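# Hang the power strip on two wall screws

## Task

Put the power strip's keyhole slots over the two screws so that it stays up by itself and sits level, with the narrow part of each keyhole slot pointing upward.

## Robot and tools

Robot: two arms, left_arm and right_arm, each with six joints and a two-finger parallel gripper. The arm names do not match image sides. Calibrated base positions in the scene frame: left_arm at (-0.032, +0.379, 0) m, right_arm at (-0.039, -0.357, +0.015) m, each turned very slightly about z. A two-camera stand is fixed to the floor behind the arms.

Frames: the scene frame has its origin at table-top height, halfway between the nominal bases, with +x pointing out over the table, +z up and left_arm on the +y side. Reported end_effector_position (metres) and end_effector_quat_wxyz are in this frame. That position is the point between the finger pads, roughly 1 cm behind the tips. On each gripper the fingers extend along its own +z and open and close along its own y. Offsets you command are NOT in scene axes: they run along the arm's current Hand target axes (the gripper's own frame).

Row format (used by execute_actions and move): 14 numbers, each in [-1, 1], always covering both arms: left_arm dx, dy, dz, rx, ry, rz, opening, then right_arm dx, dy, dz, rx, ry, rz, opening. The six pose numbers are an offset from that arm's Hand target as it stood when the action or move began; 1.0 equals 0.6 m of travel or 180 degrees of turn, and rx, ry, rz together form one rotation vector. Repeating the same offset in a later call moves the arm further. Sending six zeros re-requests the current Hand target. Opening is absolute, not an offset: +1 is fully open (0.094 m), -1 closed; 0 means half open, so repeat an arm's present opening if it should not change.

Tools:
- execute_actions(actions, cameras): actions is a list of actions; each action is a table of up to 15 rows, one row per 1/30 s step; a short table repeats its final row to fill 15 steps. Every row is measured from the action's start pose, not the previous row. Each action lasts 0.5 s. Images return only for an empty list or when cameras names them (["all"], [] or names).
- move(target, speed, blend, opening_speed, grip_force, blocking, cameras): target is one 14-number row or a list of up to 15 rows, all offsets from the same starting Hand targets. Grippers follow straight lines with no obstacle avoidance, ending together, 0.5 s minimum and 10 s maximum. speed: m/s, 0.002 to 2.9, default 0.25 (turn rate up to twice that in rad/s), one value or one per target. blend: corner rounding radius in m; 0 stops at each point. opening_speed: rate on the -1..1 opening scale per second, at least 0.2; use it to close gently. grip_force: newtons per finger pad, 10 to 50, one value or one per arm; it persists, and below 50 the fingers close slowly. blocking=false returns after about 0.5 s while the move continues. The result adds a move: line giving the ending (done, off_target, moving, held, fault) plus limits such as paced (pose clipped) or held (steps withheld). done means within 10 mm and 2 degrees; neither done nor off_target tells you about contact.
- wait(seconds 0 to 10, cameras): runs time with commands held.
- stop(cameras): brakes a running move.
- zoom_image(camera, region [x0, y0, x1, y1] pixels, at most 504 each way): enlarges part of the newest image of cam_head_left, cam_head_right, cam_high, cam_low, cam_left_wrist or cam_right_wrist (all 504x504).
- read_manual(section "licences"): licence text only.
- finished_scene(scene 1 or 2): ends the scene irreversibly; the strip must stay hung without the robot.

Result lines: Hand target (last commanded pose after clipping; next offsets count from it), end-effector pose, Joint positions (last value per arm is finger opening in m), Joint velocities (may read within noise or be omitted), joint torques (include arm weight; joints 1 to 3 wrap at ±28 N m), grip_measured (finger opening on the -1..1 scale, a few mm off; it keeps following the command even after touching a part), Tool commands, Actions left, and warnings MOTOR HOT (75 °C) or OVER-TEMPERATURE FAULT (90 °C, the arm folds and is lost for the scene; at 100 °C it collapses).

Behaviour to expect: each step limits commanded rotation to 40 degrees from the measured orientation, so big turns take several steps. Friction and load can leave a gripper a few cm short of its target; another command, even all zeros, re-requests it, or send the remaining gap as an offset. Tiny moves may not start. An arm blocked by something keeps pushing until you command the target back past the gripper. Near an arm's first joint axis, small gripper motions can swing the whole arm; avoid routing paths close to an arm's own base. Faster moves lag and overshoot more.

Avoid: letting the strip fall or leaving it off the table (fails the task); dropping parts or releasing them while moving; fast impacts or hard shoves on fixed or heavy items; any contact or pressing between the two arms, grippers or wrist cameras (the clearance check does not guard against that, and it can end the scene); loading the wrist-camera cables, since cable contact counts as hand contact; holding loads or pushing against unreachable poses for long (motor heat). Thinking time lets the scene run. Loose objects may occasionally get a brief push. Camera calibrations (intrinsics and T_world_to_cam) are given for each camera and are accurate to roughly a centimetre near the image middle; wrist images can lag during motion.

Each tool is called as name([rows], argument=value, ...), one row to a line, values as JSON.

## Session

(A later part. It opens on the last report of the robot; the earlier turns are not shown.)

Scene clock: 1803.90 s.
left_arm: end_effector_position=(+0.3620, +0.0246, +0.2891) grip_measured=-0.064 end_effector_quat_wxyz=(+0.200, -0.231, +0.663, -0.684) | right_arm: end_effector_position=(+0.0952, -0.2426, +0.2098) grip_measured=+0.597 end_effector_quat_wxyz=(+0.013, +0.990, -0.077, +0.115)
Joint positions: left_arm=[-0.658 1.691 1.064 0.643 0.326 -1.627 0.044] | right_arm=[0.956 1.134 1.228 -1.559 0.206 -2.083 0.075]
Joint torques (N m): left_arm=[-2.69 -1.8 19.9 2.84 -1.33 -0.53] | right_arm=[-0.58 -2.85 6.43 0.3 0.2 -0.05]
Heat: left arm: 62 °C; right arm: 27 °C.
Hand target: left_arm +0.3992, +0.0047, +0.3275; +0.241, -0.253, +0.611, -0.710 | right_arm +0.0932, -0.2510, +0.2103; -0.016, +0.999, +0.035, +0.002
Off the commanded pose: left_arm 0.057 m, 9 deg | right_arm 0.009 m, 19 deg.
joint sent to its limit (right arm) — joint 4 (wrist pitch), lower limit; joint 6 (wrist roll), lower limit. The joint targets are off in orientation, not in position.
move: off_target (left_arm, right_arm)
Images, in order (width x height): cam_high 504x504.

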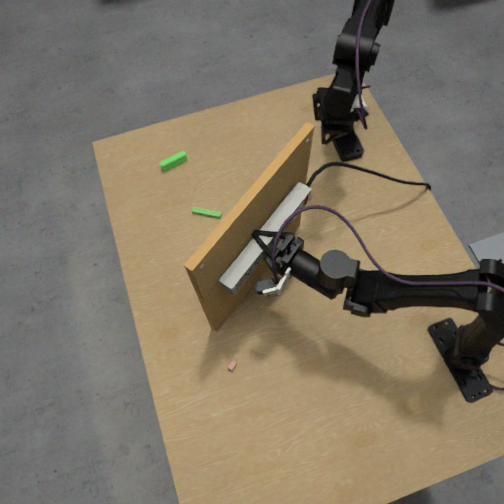

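move([
  [-0.003,0.01,-0.09,0,0,0,-1,0,0,0,0,0,0,0.6],
  [-0.003,0.01,0.01,0.0,0,0,-1,0,0,0,0,0,0,0.6],
], speed=0.15, cameras=["cam_high"])

zoom_image(camera="cam_high", region=[200, 180, 320, 300])

Scene clock: 1814.87 s.
left_arm: end_effector_position=(+0.3654, +0.0265, +0.2777) grip_measured=-0.064 end_effector_quat_wxyz=(+0.195, -0.237, +0.666, -0.680) | right_arm: end_effector_position=(+0.0952, -0.2426, +0.2098) grip_measured=+0.597 end_effector_quat_wxyz=(+0.013, +0.990, -0.077, +0.115)
Joint positions: left_arm=[-0.649 1.709 1.05 0.659 0.332 -1.634 0.044] | right_arm=[0.956 1.134 1.228 -1.559 0.206 -2.083 0.075]
Joint torques (N m): left_arm=[-3.44 -1.51 21.12 2.96 -1.36 -0.47] | right_arm=[-0.59 -2.85 6.45 0.3 0.2 -0.05]
Heat: left arm: 60 °C; right arm: 27 °C.
Hand target: left_arm +0.4045, +0.0003, +0.3220; +0.241, -0.253, +0.611, -0.710 | right_arm +0.0932, -0.2510, +0.2103; -0.016, +0.999, +0.035, +0.002
Off the commanded pose: left_arm 0.065 m, 9 deg | right_arm 0.009 m, 19 deg.
joint sent to its limit (right arm) — joint 4 (wrist pitch), lower limit; joint 6 (wrist roll), lower limit. The joint targets are off in orientation, not in position.
move: off_target (left_arm, right_arm)
Images, in order (width x height): cam_high 504x504.

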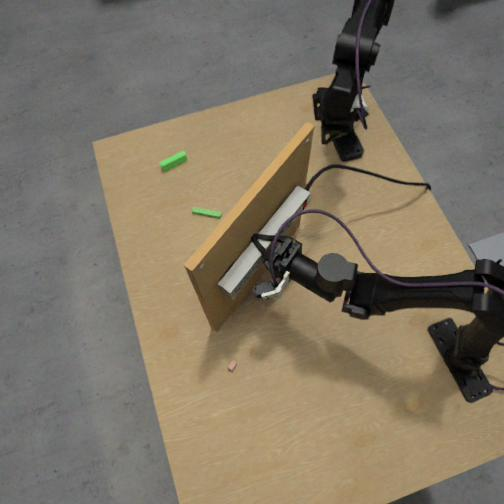

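Scaled by 4.200 from the camera's 504x504 image, which has a finer 720x720 frame.

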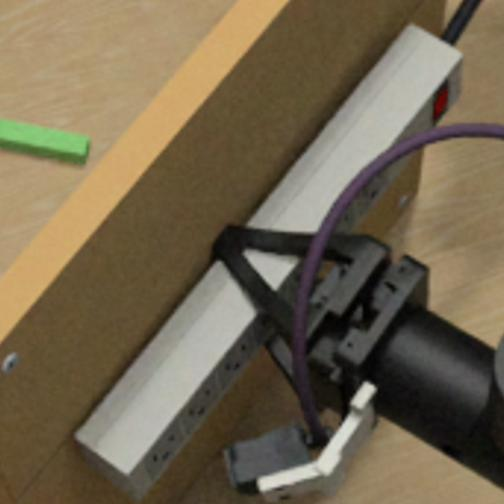

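move([
  [0.005,-0.006,-0.09,0,0,0,-1,0,0,0,0,0,0,0.6],
  [0.005,-0.006,0.01,0.0,0,0,-1,0,0,0,0,0,0,0.6],
], speed=0.15, cameras=["cam_high"])

zoom_image(camera="cam_high", region=[200, 180, 320, 300])

Scene clock: 1826.27 s.
left_arm: end_effector_position=(+0.3652, +0.0266, +0.2778) grip_measured=-0.064 end_effector_quat_wxyz=(+0.191, -0.239, +0.671, -0.675) | right_arm: end_effector_position=(+0.0952, -0.2426, +0.2098) grip_measured=+0.597 end_effector_quat_wxyz=(+0.013, +0.990, -0.077, +0.115)
Joint positions: left_arm=[-0.647 1.703 1.06 0.627 0.337 -1.632 0.044] | right_arm=[0.956 1.134 1.228 -1.559 0.206 -2.083 0.075]
Joint torques (N m): left_arm=[-4.64 -1.03 22.3 3.05 -1.53 -0.47] | right_arm=[-0.58 -2.85 6.43 0.3 0.2 -0.05]
Heat: left arm: 62 °C; right arm: 27 °C.
Hand target: left_arm +0.4062, -0.0054, +0.3266; +0.241, -0.253, +0.611, -0.710 | right_arm +0.0932, -0.2510, +0.2103; -0.016, +0.999, +0.035, +0.002
Off the commanded pose: left_arm 0.071 m, 10 deg | right_arm 0.009 m, 19 deg.
joint sent to its limit (right arm) — joint 4 (wrist pitch), lower limit; joint 6 (wrist roll), lower limit. The joint targets are off in orientation, not in position.
move: off_target (left_arm, right_arm)
Images, in order (width x height): cam_high 504x504.

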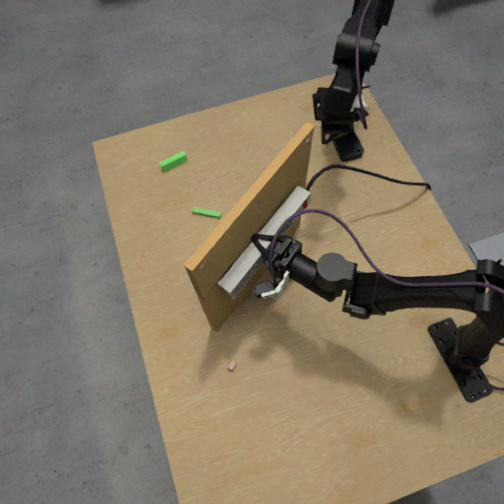

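Scaled by 4.200 from the camera's 504x504 image, which has a finer 720x720 frame.

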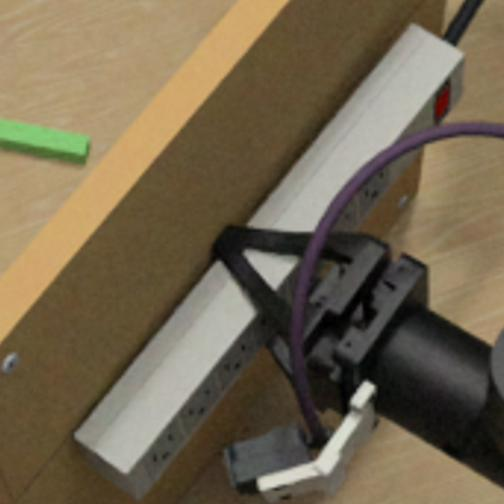

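move([
  [0.0,0,-0.14,0,0,0,-1,0,0,0,0,0,0,0.6],
  [0.0,0,0.0,0.02,0,0,-1,0,0,0,0,0,0,0.6],
], speed=0.15, cameras=["cam_high"])

zoom_image(camera="cam_high", region=[200, 180, 320, 300])

Scene clock: 1838.40 s.
left_arm: end_effector_position=(+0.3627, +0.0235, +0.2837) grip_measured=-0.064 end_effector_quat_wxyz=(+0.196, -0.226, +0.655, -0.694) | right_arm: end_effector_position=(+0.0952, -0.2426, +0.2098) grip_measured=+0.597 end_effector_quat_wxyz=(+0.013, +0.990, -0.077, +0.115)
Joint positions: left_arm=[-0.653 1.717 1.043 0.716 0.342 -1.64 0.044] | right_arm=[0.956 1.134 1.228 -1.559 0.206 -2.083 0.075]
Joint torques (N m): left_arm=[-3.86 0.23 21.27 3.31 -1.64 -0.48] | right_arm=[-0.58 -2.86 6.43 0.3 0.2 -0.05]
Heat: left arm: 61 °C; right arm: 27 °C.
Hand target: left_arm +0.4061, -0.0056, +0.3265; +0.248, -0.245, +0.589, -0.729 | right_arm +0.0932, -0.2510, +0.2103; -0.016, +0.999, +0.035, +0.002
Off the commanded pose: left_arm 0.068 m, 11 deg | right_arm 0.009 m, 19 deg.
joint sent to its limit (right arm) — joint 4 (wrist pitch), lower limit; joint 6 (wrist roll), lower limit. The joint targets are off in orientation, not in position.
move: off_target (left_arm, right_arm)
Images, in order (width x height): cam_high 504x504.

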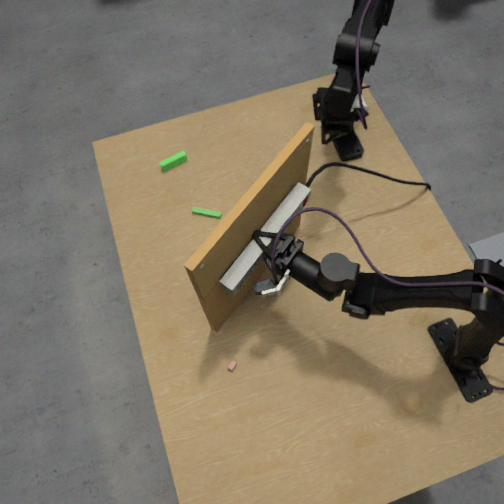

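Scaled by 4.200 from the camera's 504x504 image, which has a finer 720x720 frame.

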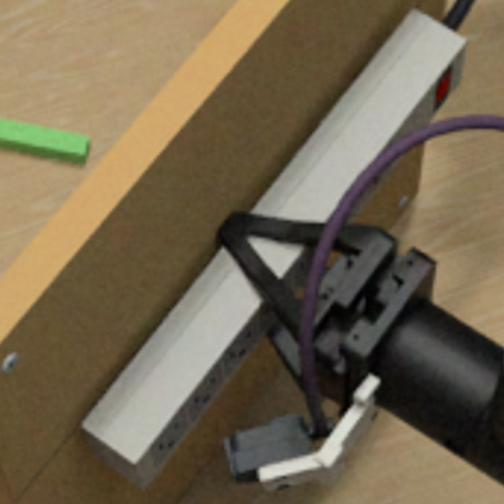

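move([
  [-0.004,0,-0.14,0,0,0,-1,0,0,0,0,0,0,0.6],
  [-0.004,0,0.02,0,0,0,-1,0,0,0,0,0,0,0.6],
], speed=0.15, cameras=["cam_high"])

zoom_image(camera="cam_high", region=[200, 180, 320, 300])

Scene clock: 1852.33 s.
left_arm: end_effector_position=(+0.3646, +0.0244, +0.2878) grip_measured=-0.064 end_effector_quat_wxyz=(+0.178, -0.214, +0.658, -0.699) | right_arm: end_effector_position=(+0.0952, -0.2426, +0.2098) grip_measured=+0.597 end_effector_quat_wxyz=(+0.013, +0.990, -0.077, +0.115)
Joint positions: left_arm=[-0.627 1.726 1.069 0.703 0.412 -1.654 0.044] | right_arm=[0.956 1.134 1.228 -1.559 0.206 -2.083 0.075]
Joint torques (N m): left_arm=[-6.19 1.18 22.2 3.29 -2.24 -0.4] | right_arm=[-0.58 -2.85 6.45 0.3 0.2 -0.05]
Heat: left arm: 63 °C; right arm: 27 °C.
Hand target: left_arm +0.4157, -0.0129, +0.3288; +0.248, -0.245, +0.589, -0.729 | right_arm +0.0932, -0.2510, +0.2103; -0.016, +0.999, +0.035, +0.002
Off the commanded pose: left_arm 0.075 m, 12 deg | right_arm 0.009 m, 19 deg.
joint sent to its limit (right arm) — joint 4 (wrist pitch), lower limit; joint 6 (wrist roll), lower limit. The joint targets are off in orientation, not in position.
move: off_target (left_arm, right_arm)
Images, in order (width x height): cam_high 504x504.

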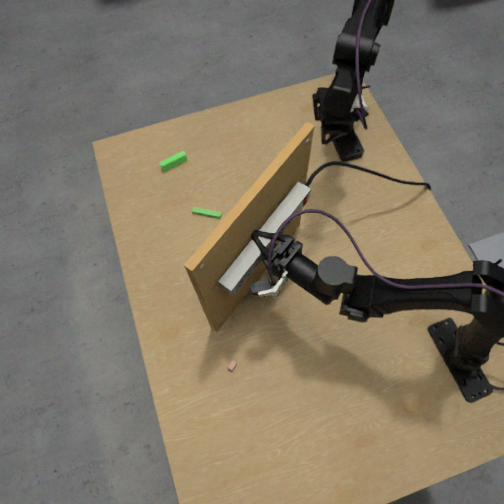

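Scaled by 4.200 from the camera's 504x504 image, which has a finer 720x720 frame.

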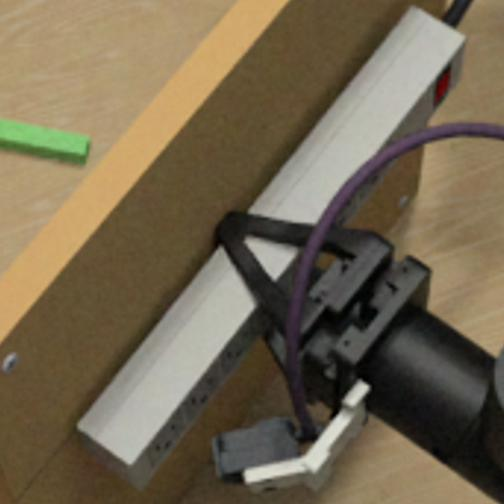

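move([
  [-0.002,0.006,-0.14,0,0,0,-1,0,0,0,0,0,0,0.6],
  [-0.002,0.006,0.01,0.01,0,0,-1,0,0,0,0,0,0,0.6],
], speed=0.15, cameras=["cam_high"])

zoom_image(camera="cam_high", region=[200, 180, 320, 300])

Scene clock: 1866.47 s.
left_arm: end_effector_position=(+0.3680, +0.0263, +0.2761) grip_measured=-0.064 end_effector_quat_wxyz=(+0.177, -0.221, +0.655, -0.701) | right_arm: end_effector_position=(+0.0952, -0.2426, +0.2098) grip_measured=+0.597 end_effector_quat_wxyz=(+0.013, +0.990, -0.077, +0.115)
Joint positions: left_arm=[-0.623 1.751 1.043 0.757 0.406 -1.669 0.044] | right_arm=[0.956 1.134 1.228 -1.559 0.206 -2.083 0.075]
Joint torques (N m): left_arm=[-7.04 0.98 23.73 3.36 -2.23 -0.31] | right_arm=[-0.58 -2.86 6.45 0.3 0.2 -0.05]
Heat: left arm: 66 °C; right arm: 27 °C.
Hand target: left_arm +0.4208, -0.0171, +0.3262; +0.252, -0.241, +0.577, -0.738 | right_arm +0.0932, -0.2510, +0.2103; -0.016, +0.999, +0.035, +0.002
Off the commanded pose: left_arm 0.085 m, 13 deg | right_arm 0.009 m, 19 deg.
joint sent to its limit (right arm) — joint 4 (wrist pitch), lower limit; joint 6 (wrist roll), lower limit. The joint targets are off in orientation, not in position.
move: off_target (left_arm, right_arm)
Images, in order (width x height): cam_high 504x504.

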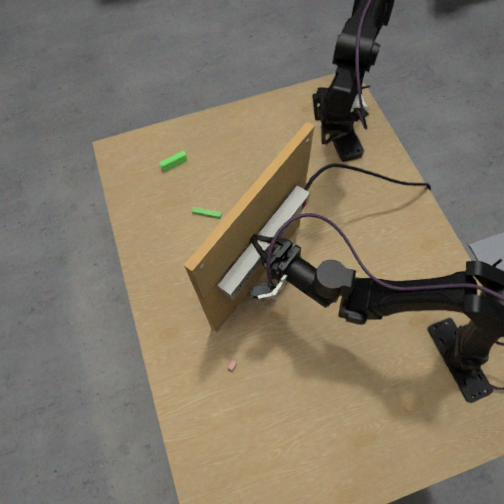

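Scaled by 4.200 from the camera's 504x504 image, which has a finer 720x720 frame.

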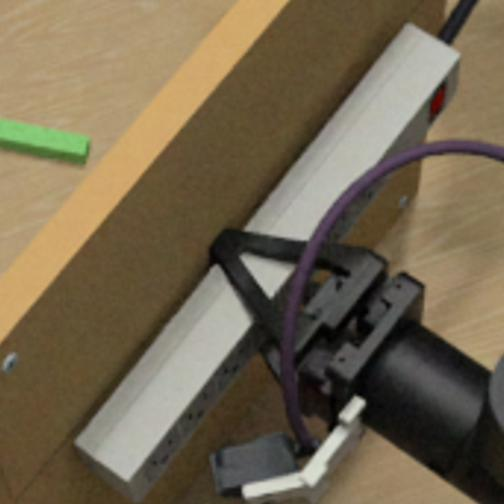

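move([
  [0.0,-0.004,-0.15,0,0,0.01,-1,0,0,0,0,0,0,0.6],
  [0.0,-0.004,-0.01,0.0,0,0.01,-1,0,0,0,0,0,0,0.6],
], speed=0.15, cameras=["cam_high"])

zoom_image(camera="cam_high", region=[200, 180, 320, 300])

Scene clock: 1876.27 s.
left_arm: end_effector_position=(+0.3690, +0.0272, +0.2747) grip_measured=-0.064 end_effector_quat_wxyz=(+0.194, -0.218, +0.654, -0.698) | right_arm: end_effector_position=(+0.0952, -0.2426, +0.2098) grip_measured=+0.597 end_effector_quat_wxyz=(+0.013, +0.990, -0.077, +0.115)
Joint positions: left_arm=[-0.629 1.753 1.033 0.774 0.38 -1.642 0.044] | right_arm=[0.956 1.134 1.228 -1.559 0.206 -2.083 0.075]
Joint torques (N m): left_arm=[-6.28 -0.14 23.5 3.28 -2 -0.23] | right_arm=[-0.58 -2.85 6.42 0.3 0.2 -0.05]
Heat: left arm: 64 °C; right arm: 27 °C.
Hand target: left_arm +0.4168, -0.0122, +0.3272; +0.264, -0.232, +0.581, -0.734 | right_arm +0.0932, -0.2510, +0.2103; -0.016, +0.999, +0.035, +0.002
Off the commanded pose: left_arm 0.081 m, 12 deg | right_arm 0.009 m, 19 deg.
joint sent to its limit (right arm) — joint 4 (wrist pitch), lower limit; joint 6 (wrist roll), lower limit. The joint targets are off in orientation, not in position.
move: off_target (left_arm, right_arm)
Images, in order (width x height): cam_high 504x504.

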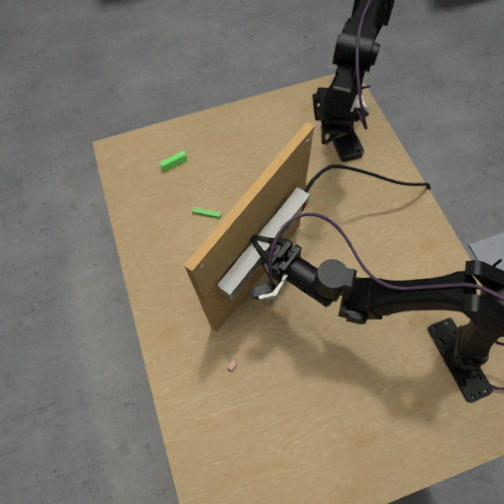

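Scaled by 4.200 from the camera's 504x504 image, which has a finer 720x720 frame.

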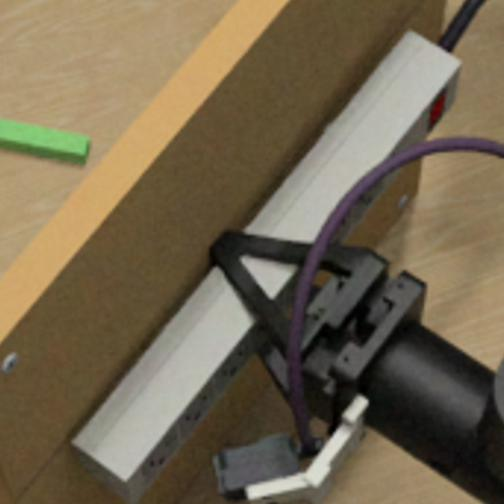

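move([
  [0.007,-0.012,-0.15,0,0,-0.005,-1,0,0,0,0,0,0,0.6],
  [0.007,-0.012,-0.01,0.0,0,-0.005,-1,0,0,0,0,0,0,0.6],
], speed=0.15, cameras=["cam_high"])

zoom_image(camera="cam_high", region=[200, 180, 320, 300])

Scene clock: 1885.90 s.
left_arm: end_effector_position=(+0.3633, +0.0246, +0.2877) grip_measured=-0.064 end_effector_quat_wxyz=(+0.198, -0.213, +0.645, -0.707) | right_arm: end_effector_position=(+0.0952, -0.2426, +0.2098) grip_measured=+0.597 end_effector_quat_wxyz=(+0.013, +0.990, -0.077, +0.115)
Joint positions: left_arm=[-0.643 1.732 1.035 0.781 0.366 -1.647 0.044] | right_arm=[0.956 1.134 1.228 -1.559 0.206 -2.083 0.075]
Joint torques (N m): left_arm=[-5.55 0.03 22.86 3.03 -1.95 -0.32] | right_arm=[-0.58 -2.86 6.45 0.3 0.2 -0.05]
Heat: left arm: 64 °C; right arm: 27 °C.
Hand target: left_arm +0.4088, -0.0093, +0.3331; +0.258, -0.236, +0.579, -0.736 | right_arm +0.0932, -0.2510, +0.2103; -0.016, +0.999, +0.035, +0.002
Off the commanded pose: left_arm 0.073 m, 11 deg | right_arm 0.009 m, 19 deg.
joint sent to its limit (right arm) — joint 4 (wrist pitch), lower limit; joint 6 (wrist roll), lower limit. The joint targets are off in orientation, not in position.
move: off_target (left_arm, right_arm)
Images, in order (width x height): cam_high 504x504.

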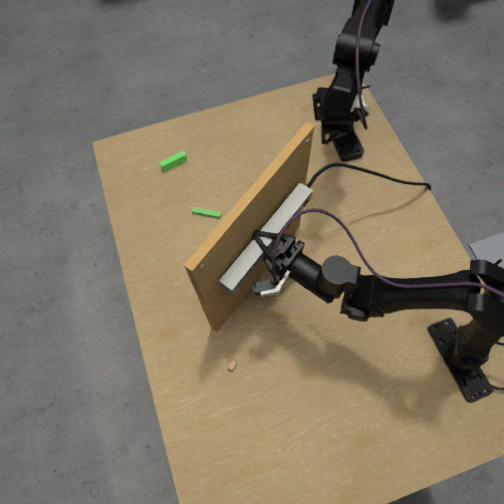

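Scaled by 4.200 from the camera's 504x504 image, which has a finer 720x720 frame.

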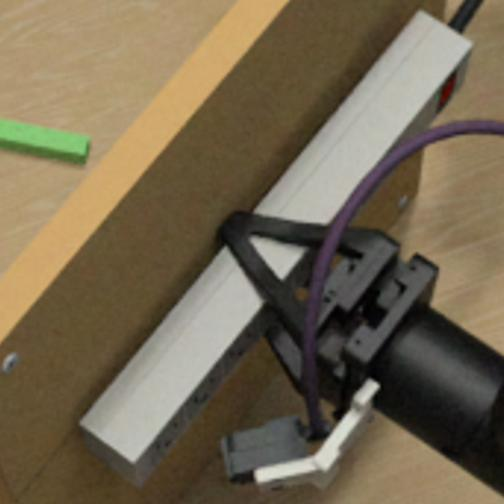

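move([
  [-0.003,0.0,-0.14,-0.02,0,0,-1,0,0,0,0,0,0,0.6],
  [-0.003,0.0,0.01,-0.02,0,0,-1,0,0,0,0,0,0,0.6],
], speed=0.15, cameras=["cam_high"])

zoom_image(camera="cam_high", region=[200, 180, 320, 300])

Scene clock: 1895.17 s.
left_arm: end_effector_position=(+0.3642, +0.0243, +0.2895) grip_measured=-0.064 end_effector_quat_wxyz=(+0.191, -0.220, +0.663, -0.690) | right_arm: end_effector_position=(+0.0952, -0.2426, +0.2098) grip_measured=+0.597 end_effector_quat_wxyz=(+0.013, +0.990, -0.077, +0.115)
Joint positions: left_arm=[-0.641 1.709 1.074 0.662 0.372 -1.631 0.044] | right_arm=[0.956 1.134 1.228 -1.559 0.206 -2.083 0.075]
Joint torques (N m): left_arm=[-5.3 0.96 23.87 3 -1.94 -0.41] | right_arm=[-0.58 -2.86 6.43 0.3 0.2 -0.05]
Heat: left arm: 68 °C; right arm: 27 °C.
Hand target: left_arm +0.4140, -0.0125, +0.3344; +0.251, -0.244, +0.602, -0.718 | right_arm +0.0932, -0.2510, +0.2103; -0.016, +0.999, +0.035, +0.002
Off the commanded pose: left_arm 0.077 m, 11 deg | right_arm 0.009 m, 19 deg.
joint sent to its limit (right arm) — joint 4 (wrist pitch), lower limit; joint 6 (wrist roll), lower limit. The joint targets are off in orientation, not in position.
move: off_target (left_arm, right_arm)
Images, in order (width x height): cam_high 504x504.

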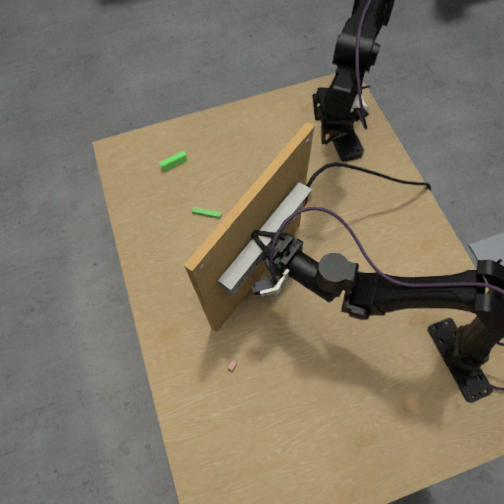

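Scaled by 4.200 from the camera's 504x504 image, which has a finer 720x720 frame.

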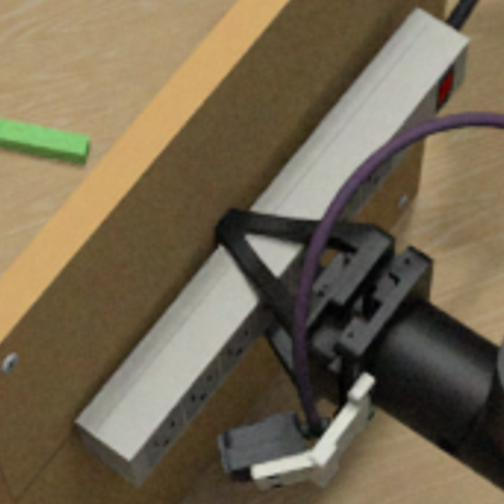

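move([
  [-0.001,0.004,-0.14,0.0,0,0,-1,0,0,0,0,0,0,0.6],
  [-0.001,0.004,0.0,0.0,0,0,-1,0,0,0,0,0,0,0.6],
], speed=0.15, cameras=["cam_high"])

zoom_image(camera="cam_high", region=[200, 180, 320, 300])

Scene clock: 1906.13 s.
left_arm: end_effector_position=(+0.3656, +0.0251, +0.2854) grip_measured=-0.064 end_effector_quat_wxyz=(+0.193, -0.220, +0.663, -0.689) | right_arm: end_effector_position=(+0.0952, -0.2426, +0.2098) grip_measured=+0.597 end_effector_quat_wxyz=(+0.013, +0.990, -0.077, +0.115)
Joint positions: left_arm=[-0.638 1.717 1.066 0.677 0.371 -1.627 0.044] | right_arm=[0.956 1.134 1.228 -1.559 0.206 -2.083 0.075]
Joint torques (N m): left_arm=[-5.49 0.36 23.95 2.88 -1.82 -0.4] | right_arm=[-0.58 -2.85 6.43 0.3 0.2 -0.05]
Heat: left arm: 72 °C; right arm: 27 °C.
Hand target: left_arm +0.4147, -0.0124, +0.3318; +0.251, -0.245, +0.602, -0.718 | right_arm +0.0932, -0.2510, +0.2103; -0.016, +0.999, +0.035, +0.002
Off the commanded pose: left_arm 0.077 m, 11 deg | right_arm 0.009 m, 19 deg.
joint sent to its limit (right arm) — joint 4 (wrist pitch), lower limit; joint 6 (wrist roll), lower limit. The joint targets are off in orientation, not in position.
move: off_target (left_arm, right_arm)
Images, in order (width x height): cam_high 504x504.

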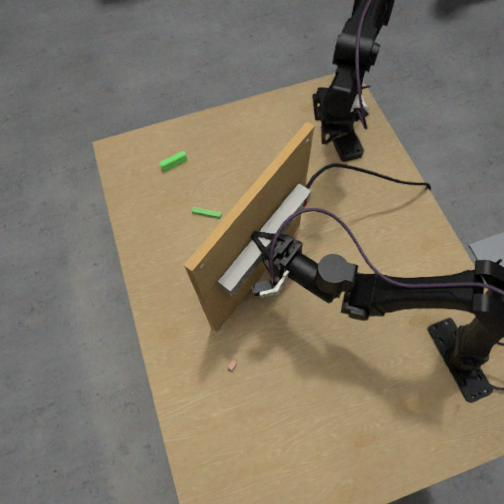

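Scaled by 4.200 from the camera's 504x504 image, which has a finer 720x720 frame.

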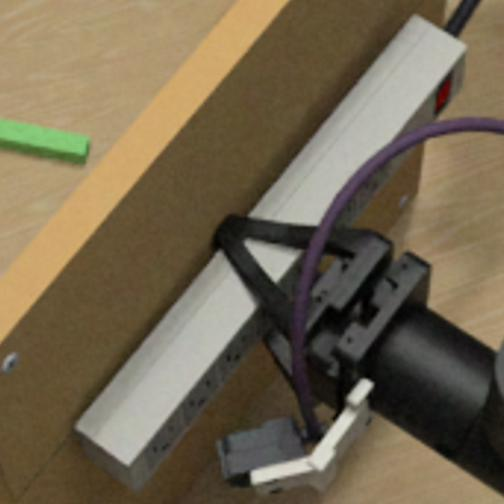

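move(target=[0,0,-0.14,0,0,0,-1,0,0,0,0,0,0,0.6])

wait(seconds=10)

move(target=[0.001,0.003,0.14,0,0,0,-1,0,0,0,0,0,0,0.6], speed=0.15, cameras=["cam_high"])

zoom_image(camera="cam_high", region=[200, 180, 320, 300])

Scene clock: 1918.30 s.
left_arm: end_effector_position=(+0.3599, +0.0386, +0.2718) grip_measured=-0.064 end_effector_quat_wxyz=(+0.221, -0.249, +0.651, -0.682) | right_arm: end_effector_position=(+0.0952, -0.2426, +0.2098) grip_measured=+0.597 end_effector_quat_wxyz=(+0.013, +0.990, -0.077, +0.115)
Joint positions: left_arm=[-0.658 1.679 0.96 0.747 0.267 -1.631 0.044] | right_arm=[0.956 1.134 1.228 -1.559 0.206 -2.083 0.075]
Joint torques (N m): left_arm=[0.35 -13.14 8.12 3.09 -0.4 -0.37] | right_arm=[-0.58 -2.85 6.43 0.3 0.2 -0.05]
Heat: left arm: 68 °C; right arm: 27 °C.
Hand target: left_arm +0.3598, +0.0498, +0.3189; +0.251, -0.244, +0.602, -0.718 | right_arm +0.0932, -0.2510, +0.2103; -0.016, +0.999, +0.035, +0.002
Off the commanded pose: left_arm 0.048 m, 8 deg | right_arm 0.009 m, 19 deg.
joint sent to its limit (right arm) — joint 4 (wrist pitch), lower limit; joint 6 (wrist roll), lower limit. The joint targets are off in orientation, not in position.
move: off_target (left_arm, right_arm)

Scene clock: 1928.30 s.
left_arm: end_effector_position=(+0.3600, +0.0387, +0.2718) grip_measured=-0.064 end_effector_quat_wxyz=(+0.221, -0.249, +0.651, -0.682) | right_arm: end_effector_position=(+0.0952, -0.2426, +0.2098) grip_measured=+0.597 end_effector_quat_wxyz=(+0.013, +0.990, -0.077, +0.115)
Joint positions: left_arm=[-0.658 1.679 0.96 0.747 0.266 -1.631 0.044] | right_arm=[0.956 1.134 1.228 -1.559 0.206 -2.083 0.075]
Joint torques (N m): left_arm=[0.31 -13.09 7.73 3.1 -0.46 -0.33] | right_arm=[-0.58 -2.85 6.43 0.3 0.2 -0.05]
Heat: left arm: 62 °C; right arm: 27 °C.
Hand target: left_arm +0.3598, +0.0499, +0.3189; +0.251, -0.245, +0.602, -0.718 | right_arm +0.0932, -0.2510, +0.2103; -0.016, +0.999, +0.035, +0.002
Tool commands: left_gripper/opening=-1.0 right_gripper/opening=+0.6
Off the commanded pose: left_arm 0.048 m, 8 deg | right_arm 0.009 m, 19 deg.
wait: 10.00 s; at rest by 0.17 s

Scene clock: 1929.53 s.
left_arm: end_effector_position=(+0.3655, +0.0250, +0.2851) grip_measured=-0.064 end_effector_quat_wxyz=(+0.194, -0.220, +0.662, -0.690) | right_arm: end_effector_position=(+0.0952, -0.2426, +0.2098) grip_measured=+0.597 end_effector_quat_wxyz=(+0.013, +0.990, -0.077, +0.115)
Joint positions: left_arm=[-0.639 1.717 1.064 0.681 0.369 -1.627 0.044] | right_arm=[0.956 1.134 1.228 -1.559 0.206 -2.083 0.075]
Joint torques (N m): left_arm=[-5.49 0.8 23.82 2.96 -1.89 -0.45] | right_arm=[-0.58 -2.85 6.43 0.3 0.2 -0.05]
Heat: left arm: 62 °C; right arm: 27 °C.
Hand target: left_arm +0.4144, -0.0131, +0.3302; +0.251, -0.245, +0.602, -0.718 | right_arm +0.0932, -0.2510, +0.2103; -0.016, +0.999, +0.035, +0.002
Off the commanded pose: left_arm 0.077 m, 10 deg | right_arm 0.009 m, 19 deg.
joint sent to its limit (right arm) — joint 4 (wrist pitch), lower limit; joint 6 (wrist roll), lower limit. The joint targets are off in orientation, not in position.
move: off_target (left_arm, right_arm)
Images, in order (width x height): cam_high 504x504.

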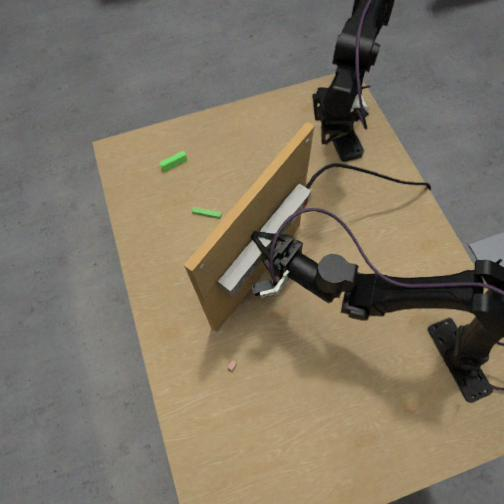

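Scaled by 4.200 from the camera's 504x504 image, which has a finer 720x720 frame.

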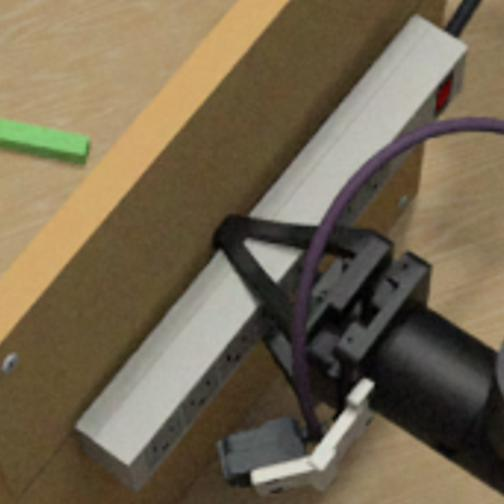

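move([
  [0.0,0.004,-0.13,0,0,0,-1,0,0,0,0,0,0,0.6],
  [0.0,0.004,0,0,0,0,-1,0,0,0,0,0,0,0.6],
], speed=0.2)

move([
  [0.004,0,-0.13,0,0,0,-1,0,0,0,0,0,0,0.6],
  [0.004,0,0,0,0,0,-1,0,0,0,0,0,0,0.6],
], speed=0.2)

move([
  [0.0,-0.004,-0.13,0,0,0,-1,0,0,0,0,0,0,0.6],
  [0.0,-0.004,0,0,0,0,-1,0,0,0,0,0,0,0.6],
], speed=0.2)

move([
  [-0.008,0.0,-0.13,0,0,0,-1,0,0,0,0,0,0,0.6],
  [-0.008,0,0,0,0,0,-1,0,0,0,0,0,0,0.6],
], speed=0.2)

move([
  [-0.0,0.003,-0.13,0,0,0,-1,0,0,0,0,0,0,0.6],
  [-0.0,0.003,0,0,0,0,-1,0,0,0,0,0,0,0.6],
], speed=0.2, cameras=["cam_high","cam_left_wrist"])

zoom_image(camera="cam_high", region=[200, 180, 320, 300])

Scene clock: 1946.00 s.
left_arm: end_effector_position=(+0.3658, +0.0258, +0.2747) grip_measured=-0.064 end_effector_quat_wxyz=(+0.195, -0.225, +0.664, -0.685) | right_arm: end_effector_position=(+0.0952, -0.2426, +0.2098) grip_measured=+0.597 end_effector_quat_wxyz=(+0.013, +0.990, -0.077, +0.115)
Joint positions: left_arm=[-0.642 1.727 1.041 0.703 0.357 -1.626 0.044] | right_arm=[0.956 1.134 1.228 -1.559 0.206 -2.083 0.075]
Joint torques (N m): left_arm=[-5.38 -0.51 24.91 2.85 -1.82 -0.48] | right_arm=[-0.58 -2.85 6.43 0.3 0.2 -0.05]
Heat: left arm: 70 °C; right arm: 27 °C.
Hand target: left_arm +0.4145, -0.0134, +0.3277; +0.251, -0.245, +0.602, -0.718 | right_arm +0.0932, -0.2510, +0.2103; -0.016, +0.999, +0.035, +0.002
Off the commanded pose: left_arm 0.082 m, 11 deg | right_arm 0.009 m, 19 deg.
joint sent to its limit (right arm) — joint 4 (wrist pitch), lower limit; joint 6 (wrist roll), lower limit. The joint targets are off in orientation, not in position.
move: off_target (left_arm, right_arm)

Scene clock: 1948.00 s.
left_arm: end_effector_position=(+0.3646, +0.0250, +0.2724) grip_measured=-0.064 end_effector_quat_wxyz=(+0.195, -0.230, +0.665, -0.683) | right_arm: end_effector_position=(+0.0952, -0.2426, +0.2098) grip_measured=+0.597 end_effector_quat_wxyz=(+0.013, +0.990, -0.077, +0.115)
Joint positions: left_arm=[-0.649 1.724 1.036 0.698 0.342 -1.628 0.044] | right_arm=[0.956 1.134 1.228 -1.559 0.206 -2.083 0.075]
Joint torques (N m): left_arm=[-5.39 -0.49 25.24 2.91 -1.7 -0.39] | right_arm=[-0.58 -2.85 6.43 0.3 0.2 -0.05]
Heat: left arm: 70 °C; right arm: 27 °C.
Hand target: left_arm +0.4126, -0.0151, +0.3280; +0.251, -0.244, +0.602, -0.718 | right_arm +0.0932, -0.2510, +0.2103; -0.016, +0.999, +0.035, +0.002
Off the commanded pose: left_arm 0.084 m, 11 deg | right_arm 0.009 m, 19 deg.
joint sent to its limit (right arm) — joint 4 (wrist pitch), lower limit; joint 6 (wrist roll), lower limit. The joint targets are off in orientation, not in position.
move: off_target (left_arm, right_arm)

Scene clock: 1950.10 s.
left_arm: end_effector_position=(+0.3645, +0.0250, +0.2770) grip_measured=-0.064 end_effector_quat_wxyz=(+0.197, -0.228, +0.664, -0.684) | right_arm: end_effector_position=(+0.0952, -0.2426, +0.2098) grip_measured=+0.597 end_effector_quat_wxyz=(+0.013, +0.990, -0.077, +0.115)
Joint positions: left_arm=[-0.648 1.719 1.044 0.69 0.345 -1.626 0.044] | right_arm=[0.956 1.134 1.228 -1.559 0.206 -2.083 0.075]
Joint torques (N m): left_arm=[-5.45 -0.46 24.65 2.85 -1.73 -0.45] | right_arm=[-0.58 -2.85 6.45 0.3 0.2 -0.05]
Heat: left arm: 69 °C; right arm: 27 °C.
Hand target: left_arm +0.4124, -0.0147, +0.3302; +0.250, -0.244, +0.602, -0.718 | right_arm +0.0932, -0.2510, +0.2103; -0.016, +0.999, +0.035, +0.002
Off the commanded pose: left_arm 0.082 m, 10 deg | right_arm 0.009 m, 19 deg.
joint sent to its limit (right arm) — joint 4 (wrist pitch), lower limit; joint 6 (wrist roll), lower limit. The joint targets are off in orientation, not in position.
move: off_target (left_arm, right_arm)

Scene clock: 1952.20 s.
left_arm: end_effector_position=(+0.3679, +0.0274, +0.2765) grip_measured=-0.064 end_effector_quat_wxyz=(+0.194, -0.226, +0.666, -0.684) | right_arm: end_effector_position=(+0.0952, -0.2426, +0.2098) grip_measured=+0.597 end_effector_quat_wxyz=(+0.013, +0.990, -0.077, +0.115)
Joint positions: left_arm=[-0.634 1.725 1.052 0.686 0.366 -1.627 0.044] | right_arm=[0.956 1.134 1.228 -1.559 0.206 -2.083 0.075]
Joint torques (N m): left_arm=[-5.5 -0.44 24.39 2.92 -1.86 -0.48] | right_arm=[-0.58 -2.85 6.43 0.3 0.2 -0.05]
Heat: left arm: 69 °C; right arm: 27 °C.
Hand target: left_arm +0.4162, -0.0115, +0.3301; +0.251, -0.244, +0.602, -0.718 | right_arm +0.0932, -0.2510, +0.2103; -0.016, +0.999, +0.035, +0.002
Off the commanded pose: left_arm 0.082 m, 11 deg | right_arm 0.009 m, 19 deg.
joint sent to its limit (right arm) — joint 4 (wrist pitch), lower limit; joint 6 (wrist roll), lower limit. The joint targets are off in orientation, not in position.
move: off_target (left_arm, right_arm)

Scene clock: 1954.33 s.
left_arm: end_effector_position=(+0.3679, +0.0273, +0.2743) grip_measured=-0.064 end_effector_quat_wxyz=(+0.194, -0.227, +0.666, -0.684) | right_arm: end_effector_position=(+0.0952, -0.2426, +0.2098) grip_measured=+0.597 end_effector_quat_wxyz=(+0.013, +0.990, -0.077, +0.115)
Joint positions: left_arm=[-0.635 1.729 1.046 0.695 0.364 -1.627 0.044] | right_arm=[0.956 1.134 1.228 -1.559 0.206 -2.083 0.075]
Joint torques (N m): left_arm=[-5.75 -0.54 24.49 2.93 -1.79 -0.45] | right_arm=[-0.58 -2.84 6.43 0.3 0.2 -0.05]
Heat: left arm: 68 °C; right arm: 27 °C.
Hand target: left_arm +0.4163, -0.0118, +0.3283; +0.251, -0.245, +0.602, -0.718 | right_arm +0.0932, -0.2510, +0.2103; -0.016, +0.999, +0.035, +0.002
Off the commanded pose: left_arm 0.082 m, 11 deg | right_arm 0.009 m, 19 deg.
joint sent to its limit (right arm) — joint 4 (wrist pitch), lower limit; joint 6 (wrist roll), lower limit. The joint targets are off in orientation, not in position.
move: off_target (left_arm, right_arm)
camera_calibration:
cam_left_wrist: T_world_to_cam=[[0.130114, 0.145124, 0.980821, -0.326778], [-0.984601, 0.135399, 0.110582, 0.343204], [-0.116754, -0.980105, 0.160506, 0.120095], [0, 0, 0, 1]] pos_world=[0.394459, 0.118659, 0.263283]
Images, in order (width x height): cam_high 504x504, cam_left_wrist 504x504.

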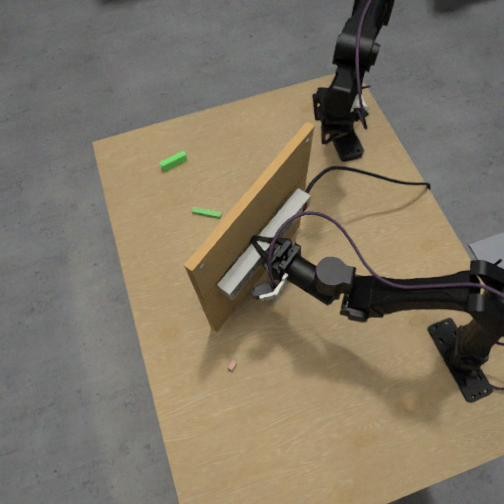

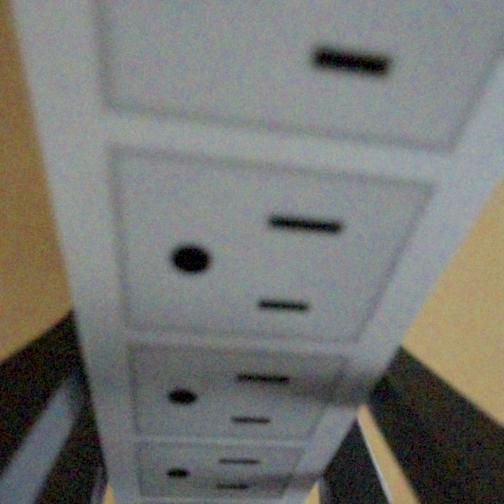

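Scaled by 4.200 from the camera's 504x504 image, which has a finer 720x720 frame.

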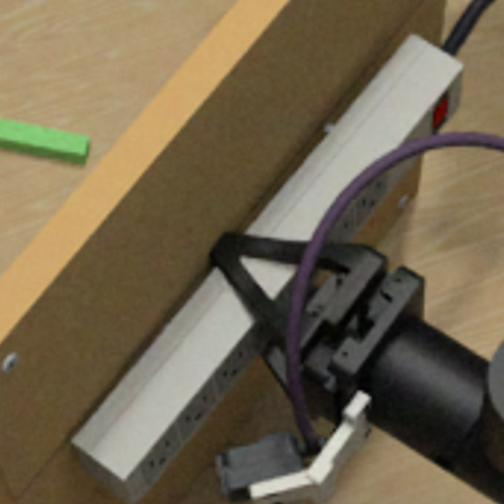

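move([
  [0.004,-0.016,-0.14,0,0,0,-1,0,0,0,0,0,0,0.6],
  [0.004,-0.016,0,0,0,0,-1,0,0,0,0,0,0,0.6],
], speed=0.2, cameras=["cam_high"])

zoom_image(camera="cam_high", region=[200, 180, 320, 300])

Scene clock: 1974.03 s.
left_arm: end_effector_position=(+0.3651, +0.0252, +0.2904) grip_measured=-0.064 end_effector_quat_wxyz=(+0.193, -0.222, +0.665, -0.687) | right_arm: end_effector_position=(+0.0952, -0.2426, +0.2098) grip_measured=+0.597 end_effector_quat_wxyz=(+0.013, +0.990, -0.077, +0.115)
Joint positions: left_arm=[-0.64 1.704 1.08 0.643 0.368 -1.626 0.044] | right_arm=[0.956 1.134 1.228 -1.559 0.206 -2.083 0.075]
Joint torques (N m): left_arm=[-5.44 0.53 23.82 3.1 -1.87 -0.44] | right_arm=[-0.58 -2.85 6.43 0.3 0.2 -0.05]
Heat: left arm: 78 °C; right arm: 27 °C. Fold the left arm in close to its base, or ease its load, before you think long.
Hand target: left_arm +0.4138, -0.0119, +0.3379; +0.251, -0.244, +0.602, -0.718 | right_arm +0.0932, -0.2510, +0.2103; -0.016, +0.999, +0.035, +0.002
Off the commanded pose: left_arm 0.077 m, 11 deg | right_arm 0.009 m, 19 deg.
MOTOR HOT: joint 3 (elbow) of the left arm reports 78 °C; the controller's stop level is 90 °C. To cool a motor, set the load down, stop pushing, or move to a pose that needs little force.
joint sent to its limit (right arm) — joint 4 (wrist pitch), lower limit; joint 6 (wrist roll), lower limit. The joint targets are off in orientation, not in position.
move: off_target (left_arm, right_arm)
Images, in order (width x height): cam_high 504x504.

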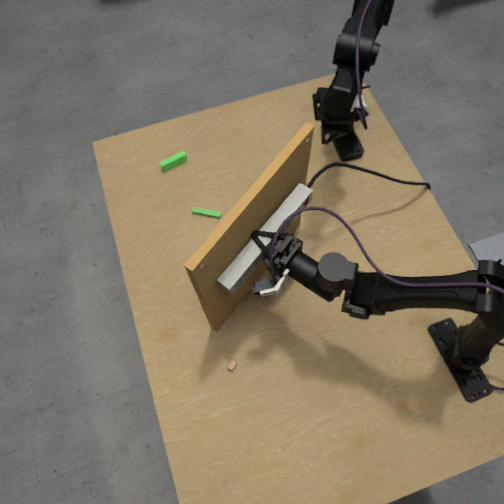

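Scaled by 4.200 from the camera's 504x504 image, which has a finer 720x720 frame.

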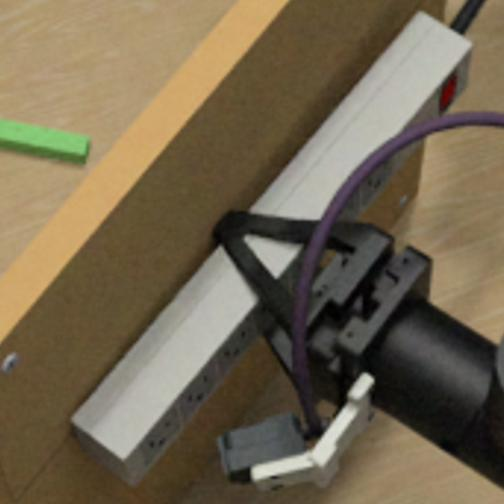

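move(target=[0,0.01,-0.06,0,0,0,-1,0,0,0,0,0,0,0.6])

wait(seconds=10, cameras=["cam_high"])

zoom_image(camera="cam_high", region=[200, 180, 320, 300])

Scene clock: 1983.80 s.
left_arm: end_effector_position=(+0.3645, +0.0264, +0.2926) grip_measured=-0.064 end_effector_quat_wxyz=(+0.194, -0.221, +0.664, -0.688) | right_arm: end_effector_position=(+0.0952, -0.2426, +0.2098) grip_measured=+0.597 end_effector_quat_wxyz=(+0.013, +0.990, -0.077, +0.115)
Joint positions: left_arm=[-0.638 1.698 1.079 0.643 0.368 -1.626 0.044] | right_arm=[0.956 1.134 1.228 -1.559 0.206 -2.083 0.075]
Joint torques (N m): left_arm=[-4.12 -4.14 14.01 3.49 -1.69 -0.45] | right_arm=[-0.58 -2.86 6.43 0.3 0.2 -0.05]
Heat: left arm: 78 °C; right arm: 27 °C. Fold the left arm in close to its base, or ease its load, before you think long.
Hand target: left_arm +0.3908, +0.0139, +0.3262; +0.251, -0.245, +0.602, -0.718 | right_arm +0.0932, -0.2510, +0.2103; -0.016, +0.999, +0.035, +0.002
Off the commanded pose: left_arm 0.045 m, 11 deg | right_arm 0.009 m, 19 deg.
MOTOR HOT: still on. Joint 3 (elbow) of the left arm reports 78 °C.
joint sent to its limit (right arm) — joint 4 (wrist pitch), lower limit; joint 6 (wrist roll), lower limit. The joint targets are off in orientation, not in position.
move: off_target (left_arm, right_arm)

Scene clock: 1993.80 s.
left_arm: end_effector_position=(+0.3645, +0.0264, +0.2926) grip_measured=-0.064 end_effector_quat_wxyz=(+0.194, -0.221, +0.664, -0.688) | right_arm: end_effector_position=(+0.0952, -0.2426, +0.2098) grip_measured=+0.597 end_effector_quat_wxyz=(+0.013, +0.990, -0.077, +0.115)
Joint positions: left_arm=[-0.638 1.698 1.079 0.643 0.368 -1.626 0.044] | right_arm=[0.956 1.134 1.228 -1.559 0.206 -2.083 0.075]
Joint torques (N m): left_arm=[-4 -4.15 14.15 3.49 -1.66 -0.44] | right_arm=[-0.58 -2.85 6.43 0.3 0.2 -0.05]
Heat: left arm: 71 °C; right arm: 27 °C.
Hand target: left_arm +0.3908, +0.0139, +0.3262; +0.251, -0.245, +0.602, -0.718 | right_arm +0.0932, -0.2510, +0.2103; -0.016, +0.999, +0.035, +0.002
Tool commands: left_gripper/opening=-1.0 right_gripper/opening=+0.6
Off the commanded pose: left_arm 0.045 m, 11 deg | right_arm 0.009 m, 19 deg.
MOTOR HOT: cleared for the motors of the left arm.
wait: 10.00 s; at rest by 0.17 s
Images, in order (width x height): cam_high 504x504.

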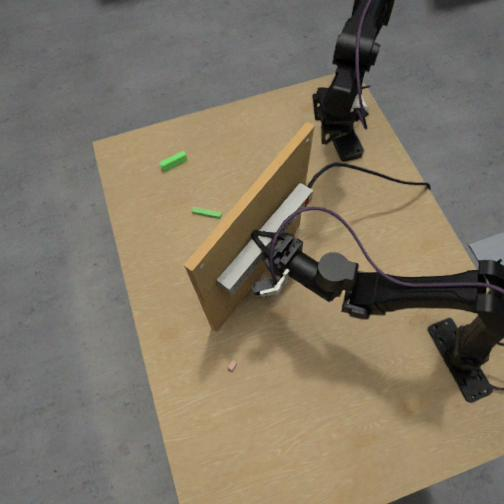

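Scaled by 4.200 from the camera's 504x504 image, which has a finer 720x720 frame.

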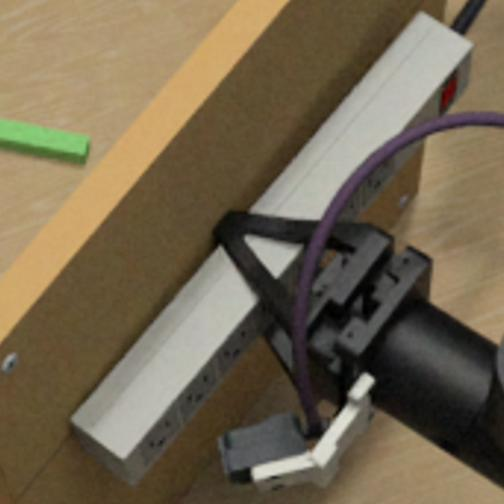

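move([
  [-0.004,0.0,0.05,0,-0.05,0,-1,0,0,0,0,0,0,0.6],
  [-0.02,0.0,0.05,0,-0.06,0,-1,0,0,0,0,0,0,0.6],
], cameras=["cam_high"])

zoom_image(camera="cam_high", region=[200, 180, 320, 300])

Scene clock: 2002.80 s.
left_arm: end_effector_position=(+0.3648, +0.0257, +0.2911) grip_measured=-0.064 end_effector_quat_wxyz=(+0.231, -0.266, +0.659, -0.664) | right_arm: end_effector_position=(+0.0952, -0.2426, +0.2098) grip_measured=+0.597 end_effector_quat_wxyz=(+0.013, +0.990, -0.077, +0.115)
Joint positions: left_arm=[-0.698 1.669 1.074 0.583 0.187 -1.617 0.044] | right_arm=[0.956 1.134 1.228 -1.559 0.206 -2.083 0.075]
Joint torques (N m): left_arm=[-4.21 2.33 21.76 3.56 -2.21 -0.47] | right_arm=[-0.58 -2.86 6.43 0.3 0.2 -0.05]
Heat: left arm: 69 °C; right arm: 27 °C.
Hand target: left_arm +0.4193, -0.0005, +0.3305; +0.306, -0.311, +0.575, -0.692 | right_arm +0.0932, -0.2510, +0.2103; -0.016, +0.999, +0.035, +0.002
Off the commanded pose: left_arm 0.072 m, 14 deg | right_arm 0.009 m, 19 deg.
joint sent to its limit (right arm) — joint 4 (wrist pitch), lower limit; joint 6 (wrist roll), lower limit. The joint targets are off in orientation, not in position.
move: off_target (left_arm, right_arm)
Images, in order (width x height): cam_high 504x504.

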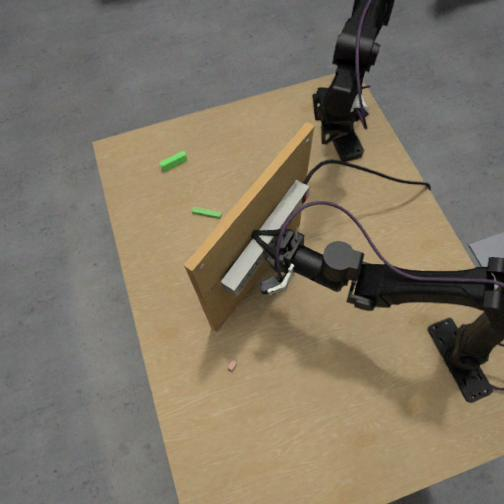

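Scaled by 4.200 from the camera's 504x504 image, which has a finer 720x720 frame.

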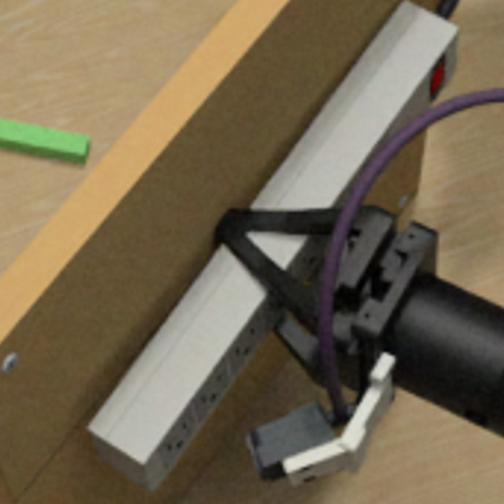

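move([
  [0.01,0.0,0.01,0,0.03,0,-1,0,0,0,0,0,0,0.6],
], cameras=["cam_high"])

zoom_image(camera="cam_high", region=[200, 180, 320, 300])

Scene clock: 2011.57 s.
left_arm: end_effector_position=(+0.3650, +0.0252, +0.2906) grip_measured=-0.064 end_effector_quat_wxyz=(+0.216, -0.246, +0.662, -0.675) | right_arm: end_effector_position=(+0.0952, -0.2426, +0.2098) grip_measured=+0.597 end_effector_quat_wxyz=(+0.013, +0.990, -0.077, +0.115)
Joint positions: left_arm=[-0.674 1.684 1.073 0.615 0.263 -1.617 0.044] | right_arm=[0.956 1.134 1.228 -1.559 0.206 -2.083 0.075]
Joint torques (N m): left_arm=[-4.48 2.84 23.13 3.4 -1.94 -0.51] | right_arm=[-0.59 -2.85 6.42 0.3 0.2 -0.05]
Heat: left arm: 74 °C; right arm: 27 °C.
Hand target: left_arm +0.4203, -0.0088, +0.3318; +0.279, -0.278, +0.589, -0.706 | right_arm +0.0932, -0.2510, +0.2103; -0.016, +0.999, +0.035, +0.002
Off the commanded pose: left_arm 0.077 m, 12 deg | right_arm 0.009 m, 19 deg.
joint sent to its limit (right arm) — joint 4 (wrist pitch), lower limit; joint 6 (wrist roll), lower limit. The joint targets are off in orientation, not in position.
move: off_target (left_arm, right_arm)
Images, in order (width x height): cam_high 504x504.

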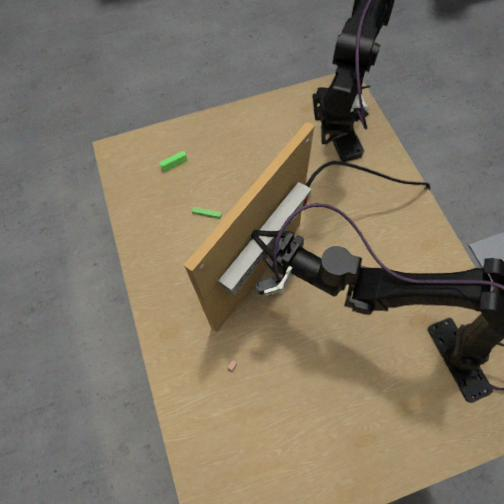

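Scaled by 4.200 from the camera's 504x504 image, which has a finer 720x720 frame.

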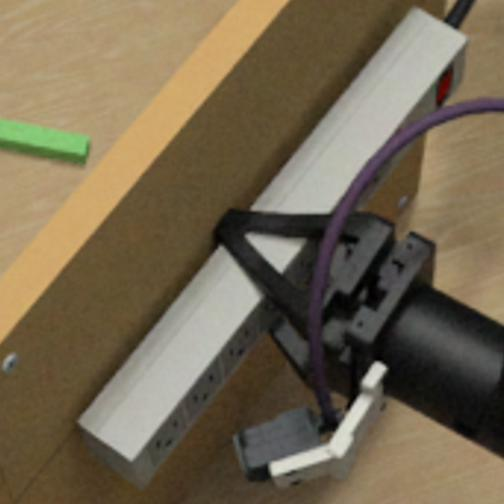

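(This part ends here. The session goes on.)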